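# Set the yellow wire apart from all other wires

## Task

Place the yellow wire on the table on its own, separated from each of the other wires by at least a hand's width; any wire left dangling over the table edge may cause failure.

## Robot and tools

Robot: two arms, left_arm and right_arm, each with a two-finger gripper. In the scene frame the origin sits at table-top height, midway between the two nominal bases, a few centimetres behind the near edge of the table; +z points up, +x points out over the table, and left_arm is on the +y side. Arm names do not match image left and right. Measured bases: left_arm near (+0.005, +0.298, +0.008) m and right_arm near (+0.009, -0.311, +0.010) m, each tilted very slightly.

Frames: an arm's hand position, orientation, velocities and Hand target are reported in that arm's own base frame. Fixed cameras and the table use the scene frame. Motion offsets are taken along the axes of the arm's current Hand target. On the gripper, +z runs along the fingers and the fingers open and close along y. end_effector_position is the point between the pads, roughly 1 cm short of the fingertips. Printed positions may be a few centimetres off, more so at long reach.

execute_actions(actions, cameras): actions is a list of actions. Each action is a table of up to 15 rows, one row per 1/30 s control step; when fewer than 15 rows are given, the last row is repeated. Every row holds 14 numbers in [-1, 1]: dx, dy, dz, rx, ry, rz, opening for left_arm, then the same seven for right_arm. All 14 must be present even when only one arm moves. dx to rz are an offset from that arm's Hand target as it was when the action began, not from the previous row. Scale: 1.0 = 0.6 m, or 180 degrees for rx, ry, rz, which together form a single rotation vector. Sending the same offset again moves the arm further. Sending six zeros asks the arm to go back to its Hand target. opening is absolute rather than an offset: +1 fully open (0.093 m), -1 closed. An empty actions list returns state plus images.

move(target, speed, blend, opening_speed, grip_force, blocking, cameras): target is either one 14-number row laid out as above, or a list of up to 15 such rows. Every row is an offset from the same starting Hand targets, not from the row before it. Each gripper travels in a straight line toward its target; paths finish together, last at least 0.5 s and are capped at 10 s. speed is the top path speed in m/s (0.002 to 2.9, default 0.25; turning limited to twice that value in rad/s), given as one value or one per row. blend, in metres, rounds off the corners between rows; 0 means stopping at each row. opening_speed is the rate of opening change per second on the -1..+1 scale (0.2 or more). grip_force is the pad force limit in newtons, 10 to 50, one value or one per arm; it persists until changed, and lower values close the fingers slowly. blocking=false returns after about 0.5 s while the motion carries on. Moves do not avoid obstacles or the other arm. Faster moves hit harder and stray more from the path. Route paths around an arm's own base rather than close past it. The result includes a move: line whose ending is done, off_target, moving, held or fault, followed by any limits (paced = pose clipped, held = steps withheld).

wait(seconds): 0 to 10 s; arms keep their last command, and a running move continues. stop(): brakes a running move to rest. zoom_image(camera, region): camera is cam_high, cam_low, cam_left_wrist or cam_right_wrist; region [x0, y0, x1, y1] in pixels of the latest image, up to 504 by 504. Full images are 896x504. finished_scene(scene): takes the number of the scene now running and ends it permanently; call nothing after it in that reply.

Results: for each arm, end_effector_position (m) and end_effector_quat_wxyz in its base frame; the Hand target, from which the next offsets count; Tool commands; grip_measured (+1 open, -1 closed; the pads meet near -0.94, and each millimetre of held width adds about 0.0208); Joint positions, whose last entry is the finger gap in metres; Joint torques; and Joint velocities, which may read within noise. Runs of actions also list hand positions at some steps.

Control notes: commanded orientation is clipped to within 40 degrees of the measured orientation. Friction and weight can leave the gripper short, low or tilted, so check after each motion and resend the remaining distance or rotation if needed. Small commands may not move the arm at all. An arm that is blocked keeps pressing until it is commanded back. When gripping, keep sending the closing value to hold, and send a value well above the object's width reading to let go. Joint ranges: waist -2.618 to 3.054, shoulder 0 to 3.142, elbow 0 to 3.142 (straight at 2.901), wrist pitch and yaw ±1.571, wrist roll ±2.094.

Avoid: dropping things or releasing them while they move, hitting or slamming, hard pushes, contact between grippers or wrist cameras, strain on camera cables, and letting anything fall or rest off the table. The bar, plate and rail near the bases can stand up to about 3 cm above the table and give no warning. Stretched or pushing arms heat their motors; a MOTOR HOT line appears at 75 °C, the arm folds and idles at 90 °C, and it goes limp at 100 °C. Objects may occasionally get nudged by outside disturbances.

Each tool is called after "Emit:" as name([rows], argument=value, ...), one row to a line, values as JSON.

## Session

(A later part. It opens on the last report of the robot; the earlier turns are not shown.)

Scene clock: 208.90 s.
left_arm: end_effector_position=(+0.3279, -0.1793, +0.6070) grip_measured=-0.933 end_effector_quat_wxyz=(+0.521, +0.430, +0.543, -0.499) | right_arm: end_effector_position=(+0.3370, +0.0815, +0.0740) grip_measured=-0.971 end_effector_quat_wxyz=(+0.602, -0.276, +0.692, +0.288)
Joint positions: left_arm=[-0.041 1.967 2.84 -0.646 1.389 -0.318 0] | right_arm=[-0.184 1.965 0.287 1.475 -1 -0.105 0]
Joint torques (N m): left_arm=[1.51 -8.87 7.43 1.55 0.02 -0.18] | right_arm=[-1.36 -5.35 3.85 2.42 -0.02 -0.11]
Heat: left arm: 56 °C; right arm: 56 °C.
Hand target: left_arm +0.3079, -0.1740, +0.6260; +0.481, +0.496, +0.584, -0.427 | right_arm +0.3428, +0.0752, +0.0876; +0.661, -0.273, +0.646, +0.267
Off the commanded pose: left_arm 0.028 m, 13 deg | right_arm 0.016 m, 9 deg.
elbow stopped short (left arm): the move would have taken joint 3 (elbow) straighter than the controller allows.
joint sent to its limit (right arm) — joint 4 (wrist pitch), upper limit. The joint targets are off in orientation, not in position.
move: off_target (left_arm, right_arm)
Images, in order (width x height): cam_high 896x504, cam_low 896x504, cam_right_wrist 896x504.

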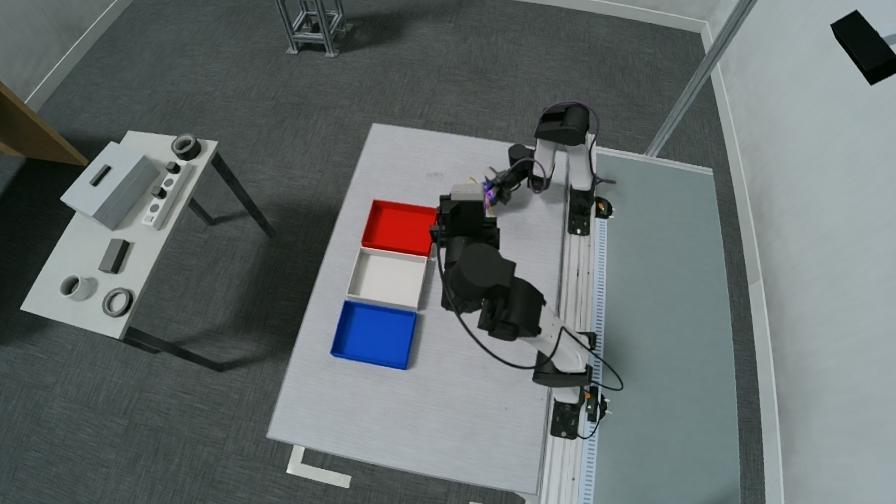

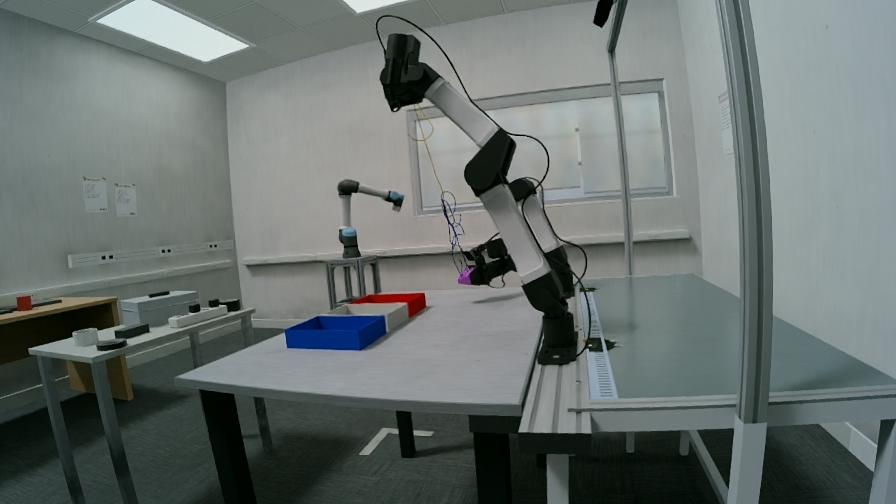

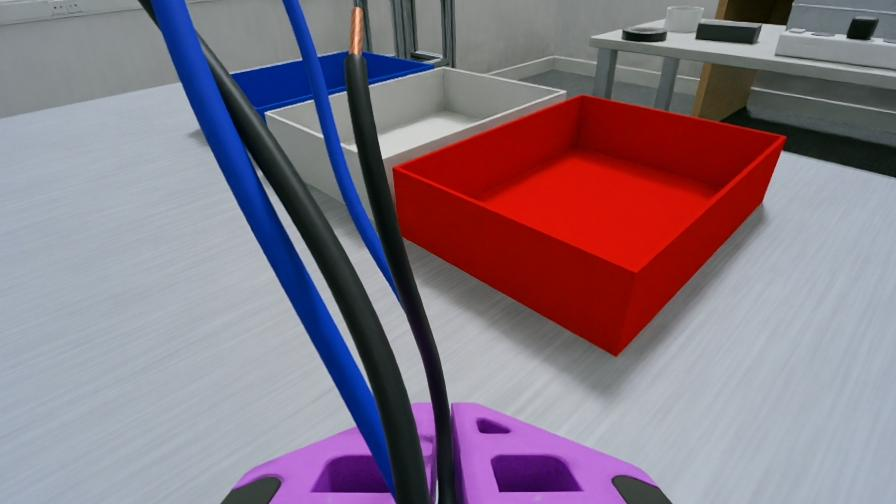

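Emit:
move(target=[0.08,0,-0.25,0,0,0,-0.940671,0,0,0,0,0,0,-1], speed=0.1, cameras=["cam_right_wrist","cam_low","cam_high"])

Emit:
zoom_image(camera="cam_low", region=[350, 80, 550, 300])

Emit:
zoom_image(camera="cam_high", region=[390, 150, 550, 310])

Scene clock: 222.67 s.
left_arm: end_effector_position=(+0.2938, -0.0169, +0.6030) grip_measured=-0.933 end_effector_quat_wxyz=(+0.617, +0.339, +0.620, -0.345) | right_arm: end_effector_position=(+0.3374, +0.0798, +0.0740) grip_measured=-0.971 end_effector_quat_wxyz=(+0.603, -0.274, +0.692, +0.286)
Joint positions: left_arm=[0.552 1.719 2.612 -0.894 1.561 -0.008 0] | right_arm=[-0.189 1.965 0.287 1.475 -1 -0.105 0]
Joint torques (N m): left_arm=[0.75 -5.72 3.74 1.09 0.24 0.1] | right_arm=[-0.9 -5.35 3.85 2.43 -0.03 -0.11]
Heat: left arm: 53 °C; right arm: 56 °C.
Hand target: left_arm +0.2848, -0.0196, +0.6048; +0.481, +0.496, +0.584, -0.427 | right_arm +0.3428, +0.0752, +0.0876; +0.661, -0.273, +0.646, +0.267
Off the commanded pose: left_arm 0.010 m, 26 deg | right_arm 0.015 m, 9 deg.
elbow stopped short (left arm): the move would have taken joint 3 (elbow) straighter than the controller allows.
joint sent to its limit (left arm) — joint 5 (wrist yaw), upper limit. The joint targets are off in orientation, not in position.
joint sent to its limit (right arm) — joint 4 (wrist pitch), upper limit. The joint targets are off in orientation, not in position.
move: off_target (left_arm, right_arm)
Images, in order (width x height): cam_high 896x504, cam_low 896x504, cam_right_wrist 896x504.

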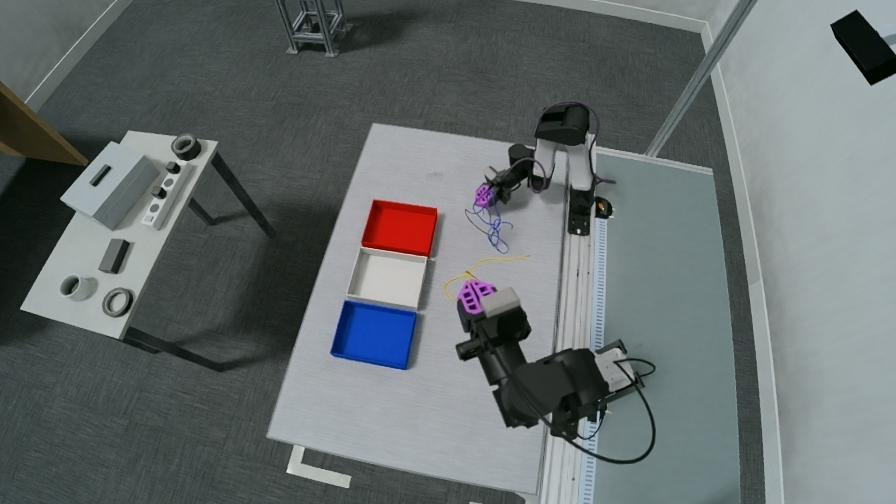

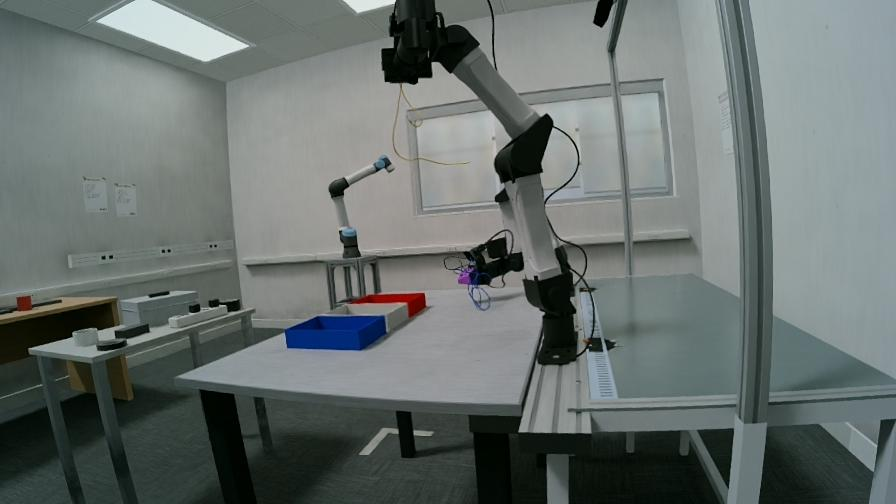

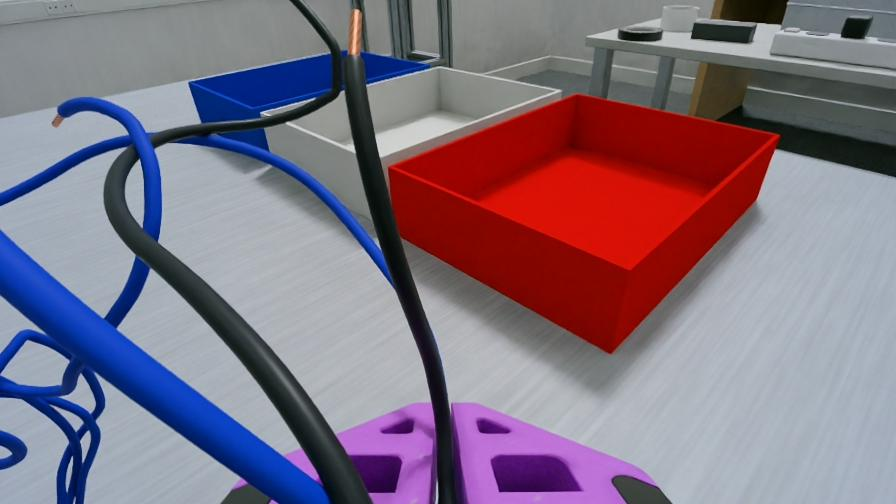

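Scaled by 2.291 from the camera's 896x504 image, which has a finer 1280x720 frame.

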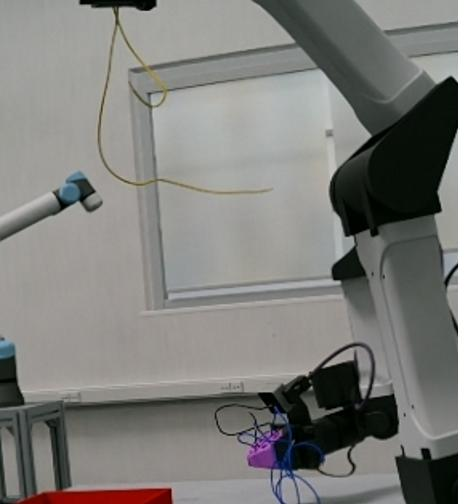

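Scaled by 3.150 from the camera's 896x504 image, which has a finer 1280x720 frame.

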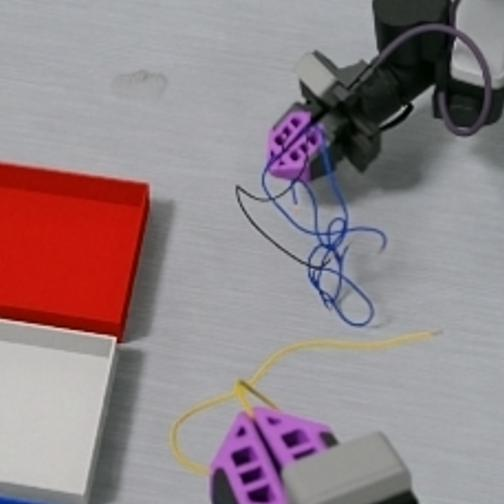

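Emit:
move([
  [0.563,0.073,0.211,-0.246,0.256,-0.164,-0.940671,0,-0.14,-0.14,0,0,0,-1],
  [0.892,0.08,0.269,-0.246,0.256,-0.164,-0.940671,0.035,-0.14,-0.14,0,0,0,-1],
], speed=[0.25,0.12], blend=0.02, cameras=["cam_right_wrist","cam_left_wrist","cam_low","cam_high"])

Emit:
zoom_image(camera="cam_high", region=[390, 130, 590, 400])

Scene clock: 261.27 s.
left_arm: end_effector_position=(+0.3298, -0.0810, +0.0518) grip_measured=-0.933 end_effector_quat_wxyz=(+0.250, +0.257, +0.931, -0.072) | right_arm: end_effector_position=(+0.3423, -0.0411, +0.0585) grip_measured=-0.971 end_effector_quat_wxyz=(+0.630, -0.242, +0.679, +0.291)
Joint positions: left_arm=[-0.142 1.497 0.788 -0.373 0.201 0.346 0] | right_arm=[-0.621 2.174 0.486 1.474 -1.391 -0.12 0]
Joint torques (N m): left_arm=[-0.34 -4.94 7.31 1.24 -0.02 -0.16] | right_arm=[-0.66 -5.9 4.3 2.2 -0.3 -0.24]
Heat: left arm: 47 °C; right arm: 58 °C.
Hand target: left_arm +0.3294, -0.0797, +0.0487; +0.249, +0.251, +0.933, -0.066 | right_arm +0.3432, -0.0437, +0.0666; +0.661, -0.273, +0.646, +0.267
Off the commanded pose: left_arm 0.003 m, 1 deg | right_arm 0.009 m, 7 deg.
joint sent to its limit (right arm) — joint 4 (wrist pitch), upper limit. The joint targets still meet the commanded pose.
move: off_target (right_arm)

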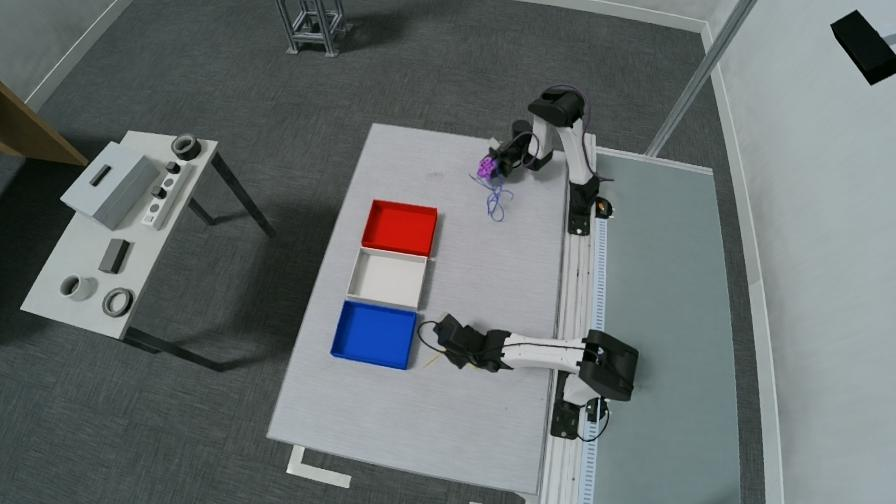

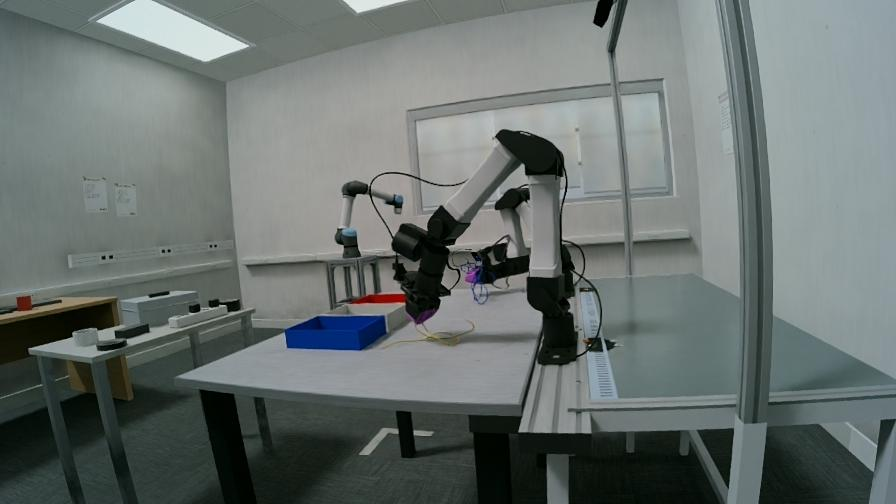

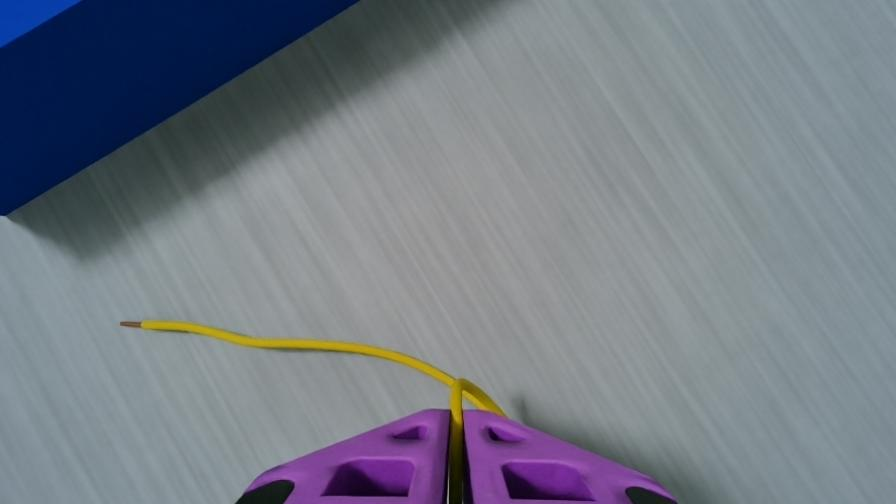

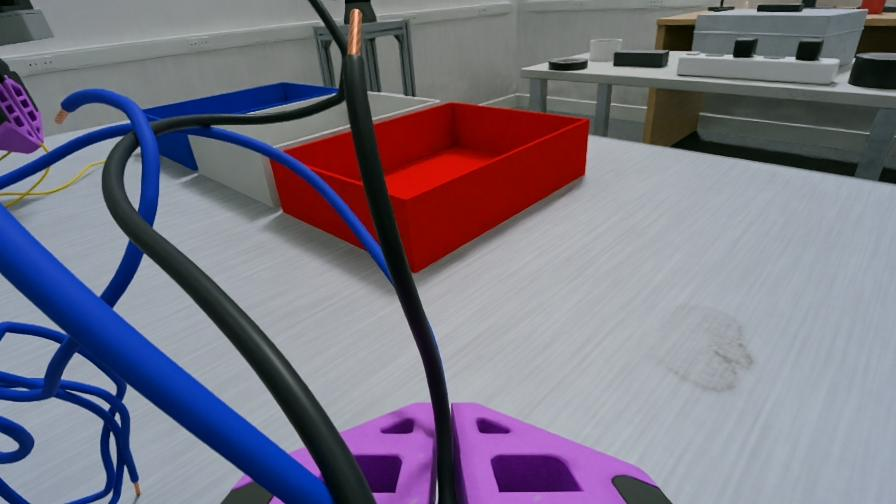

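Scaled by 1.867 from the camera's 896x504 image, which has a finer 1280x720 frame.

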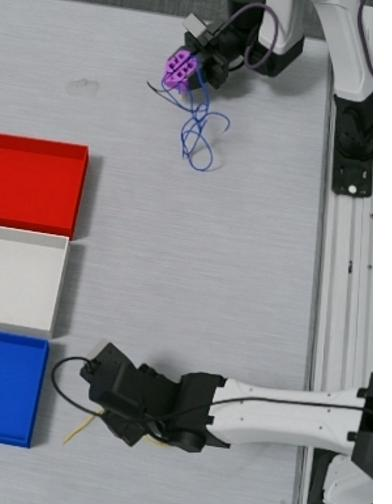

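Emit:
move([
  [0.021,0,0.036,0,0,0,-0.940671,0.045,0,0,0,0,0,-1],
  [0.021,0,0.036,0,0,0,-0.6,0.045,0,0,0,0,0,-0.4],
], speed=0.08, opening_speed=0.4, cameras=["cam_right_wrist","cam_left_wrist"])

Scene clock: 282.90 s.
left_arm: end_effector_position=(+0.3318, -0.0812, +0.0290) grip_measured=-0.603 end_effector_quat_wxyz=(+0.254, +0.257, +0.930, -0.071) | right_arm: end_effector_position=(+0.3426, -0.0411, +0.0314) grip_measured=-0.401 end_effector_quat_wxyz=(+0.624, -0.245, +0.682, +0.292)
Joint positions: left_arm=[-0.142 1.552 0.731 -0.252 0.2 0.346 0.016] | right_arm=[-0.621 2.282 0.517 1.47 -1.396 -0.199 0.026]
Joint torques (N m): left_arm=[-0.31 -4.7 6.67 1.29 -0.02 -0.22] | right_arm=[-0.61 -6.3 3.59 2.22 -0.34 -0.23]
Heat: left arm: 48 °C; right arm: 59 °C.
Hand target: left_arm +0.3293, -0.0796, +0.0237; +0.249, +0.251, +0.933, -0.066 | right_arm +0.3438, -0.0437, +0.0397; +0.661, -0.273, +0.646, +0.267
Off the commanded pose: left_arm 0.006 m, 1 deg | right_arm 0.009 m, 7 deg.
joint sent to its limit (right arm) — joint 4 (wrist pitch), upper limit. The joint targets are off in orientation, not in position.
move: off_target (right_arm); target 2's new opening was sent with right_arm's hand 0.009 m and 7 deg from that target
Images, in order (width x height): cam_left_wrist 896x504, cam_right_wrist 896x504.

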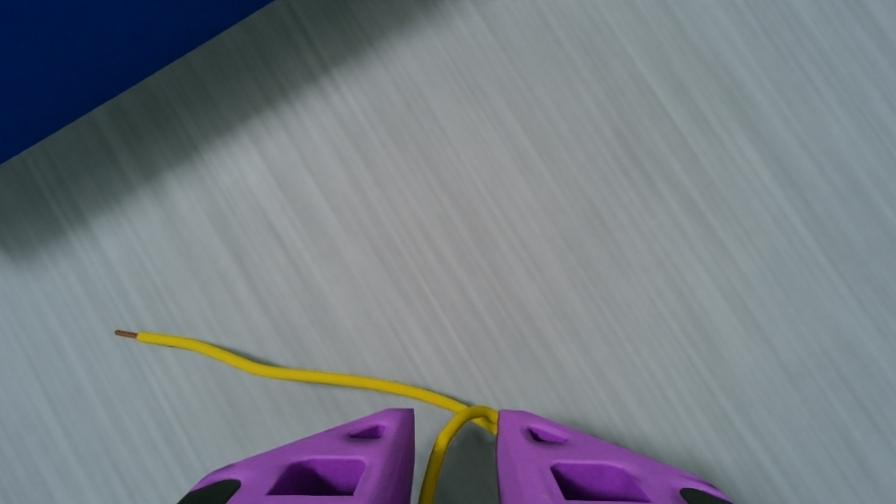

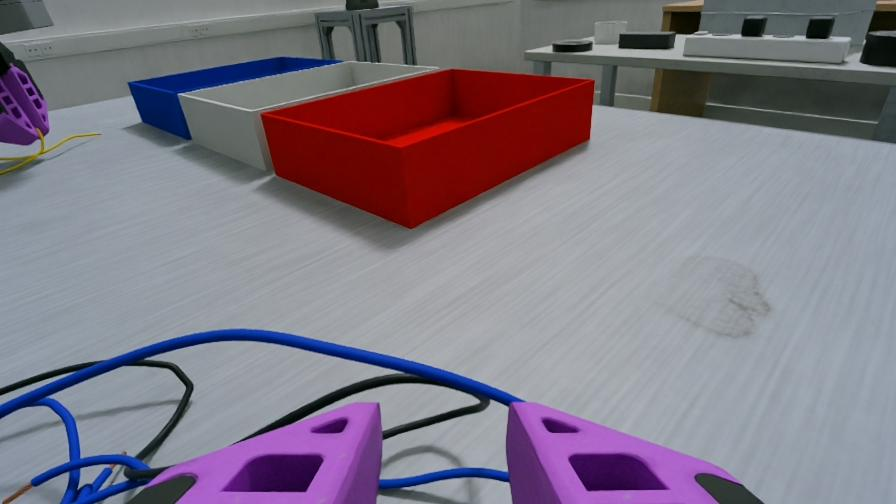

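Emit:
move([
  [0,0,0,0,0,0,0,0,0,0,0,0,0,0.2],
  [0,0,-0.25,0,0,0,0,-0.01,0,-0.18,0,0,0,0.2],
], speed=0.1, opening_speed=0.6, cameras=["cam_right_wrist","cam_left_wrist","cam_low","cam_high"])

Emit:
zoom_image(camera="cam_high", region=[390, 130, 590, 400])

Scene clock: 295.70 s.
left_arm: end_effector_position=(+0.2605, -0.0419, +0.1403) grip_measured=-0.003 end_effector_quat_wxyz=(+0.231, +0.245, +0.939, -0.065) | right_arm: end_effector_position=(+0.2704, -0.1205, +0.0334) grip_measured=+0.199 end_effector_quat_wxyz=(+0.673, -0.162, +0.694, +0.196)
Joint positions: left_arm=[-0.011 1.14 0.912 -0.913 0.234 0.447 0.045] | right_arm=[-1.024 2.241 0.38 1.407 -1.534 -0.399 0.055]
Joint torques (N m): left_arm=[0.91 -3.52 12.15 0.95 0.32 0.12] | right_arm=[-0.55 -9.39 1.37 1.39 -0.51 -0.29]
Heat: left arm: 48 °C; right arm: 60 °C.
Hand target: left_arm +0.2647, -0.0423, +0.1539; +0.249, +0.251, +0.933, -0.066 | right_arm +0.2673, -0.1199, +0.0438; +0.661, -0.273, +0.646, +0.267
Off the commanded pose: left_arm 0.014 m, 2 deg | right_arm 0.011 m, 16 deg.
joint sent to its limit (right arm) — joint 5 (wrist yaw), lower limit. The joint targets are off in orientation, not in position.
move: off_target (left_arm, right_arm)

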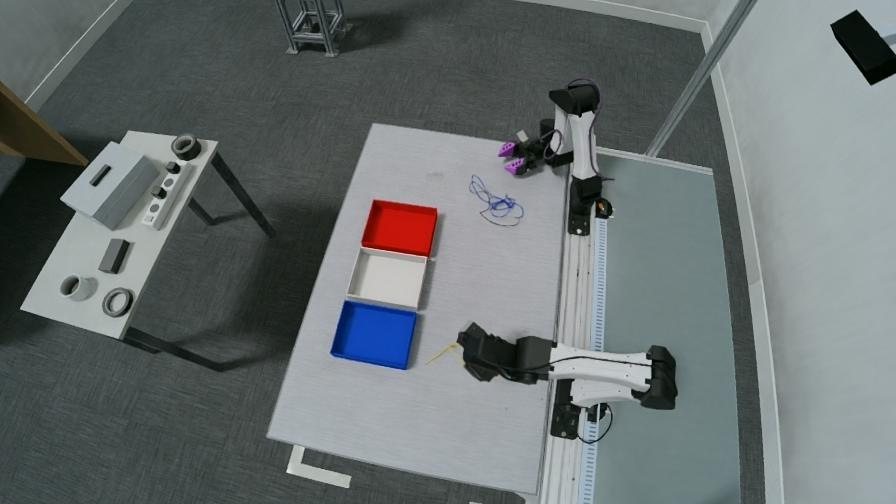

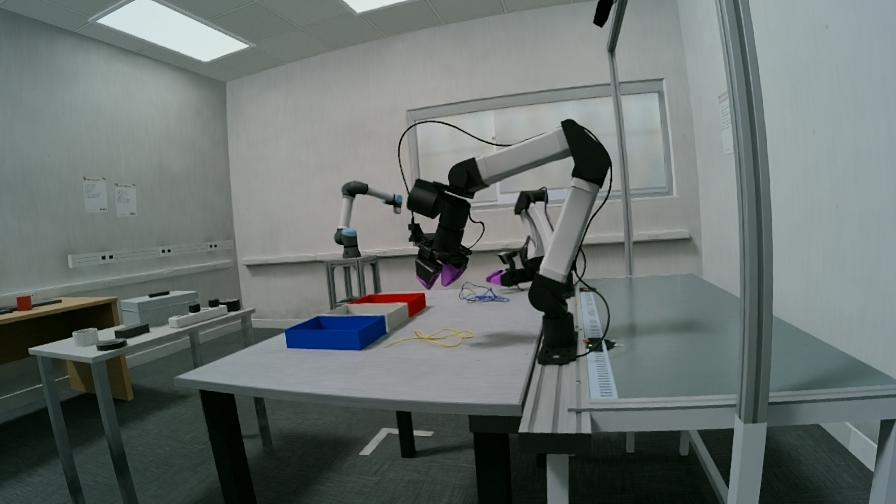

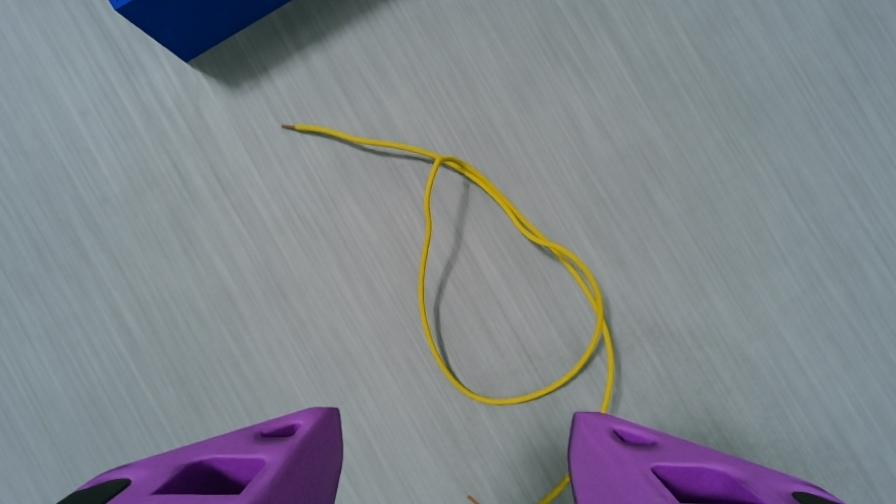

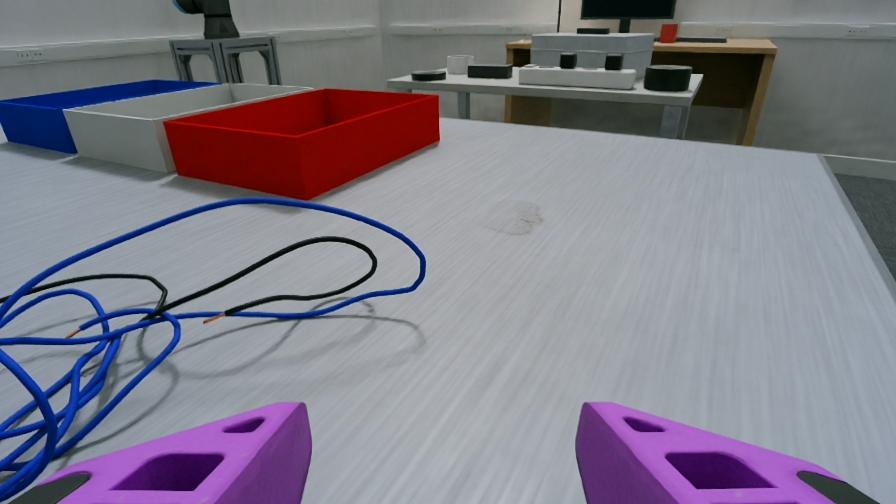

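Scaled by 1.867 from the camera's 896x504 image, which has a finer 1280x720 frame.

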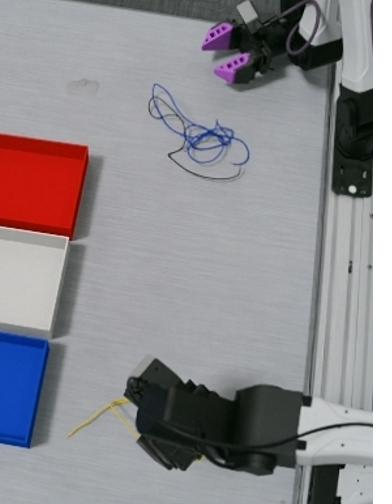

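Emit:
finished_scene(scene=2)

The scene is finished: the task was done.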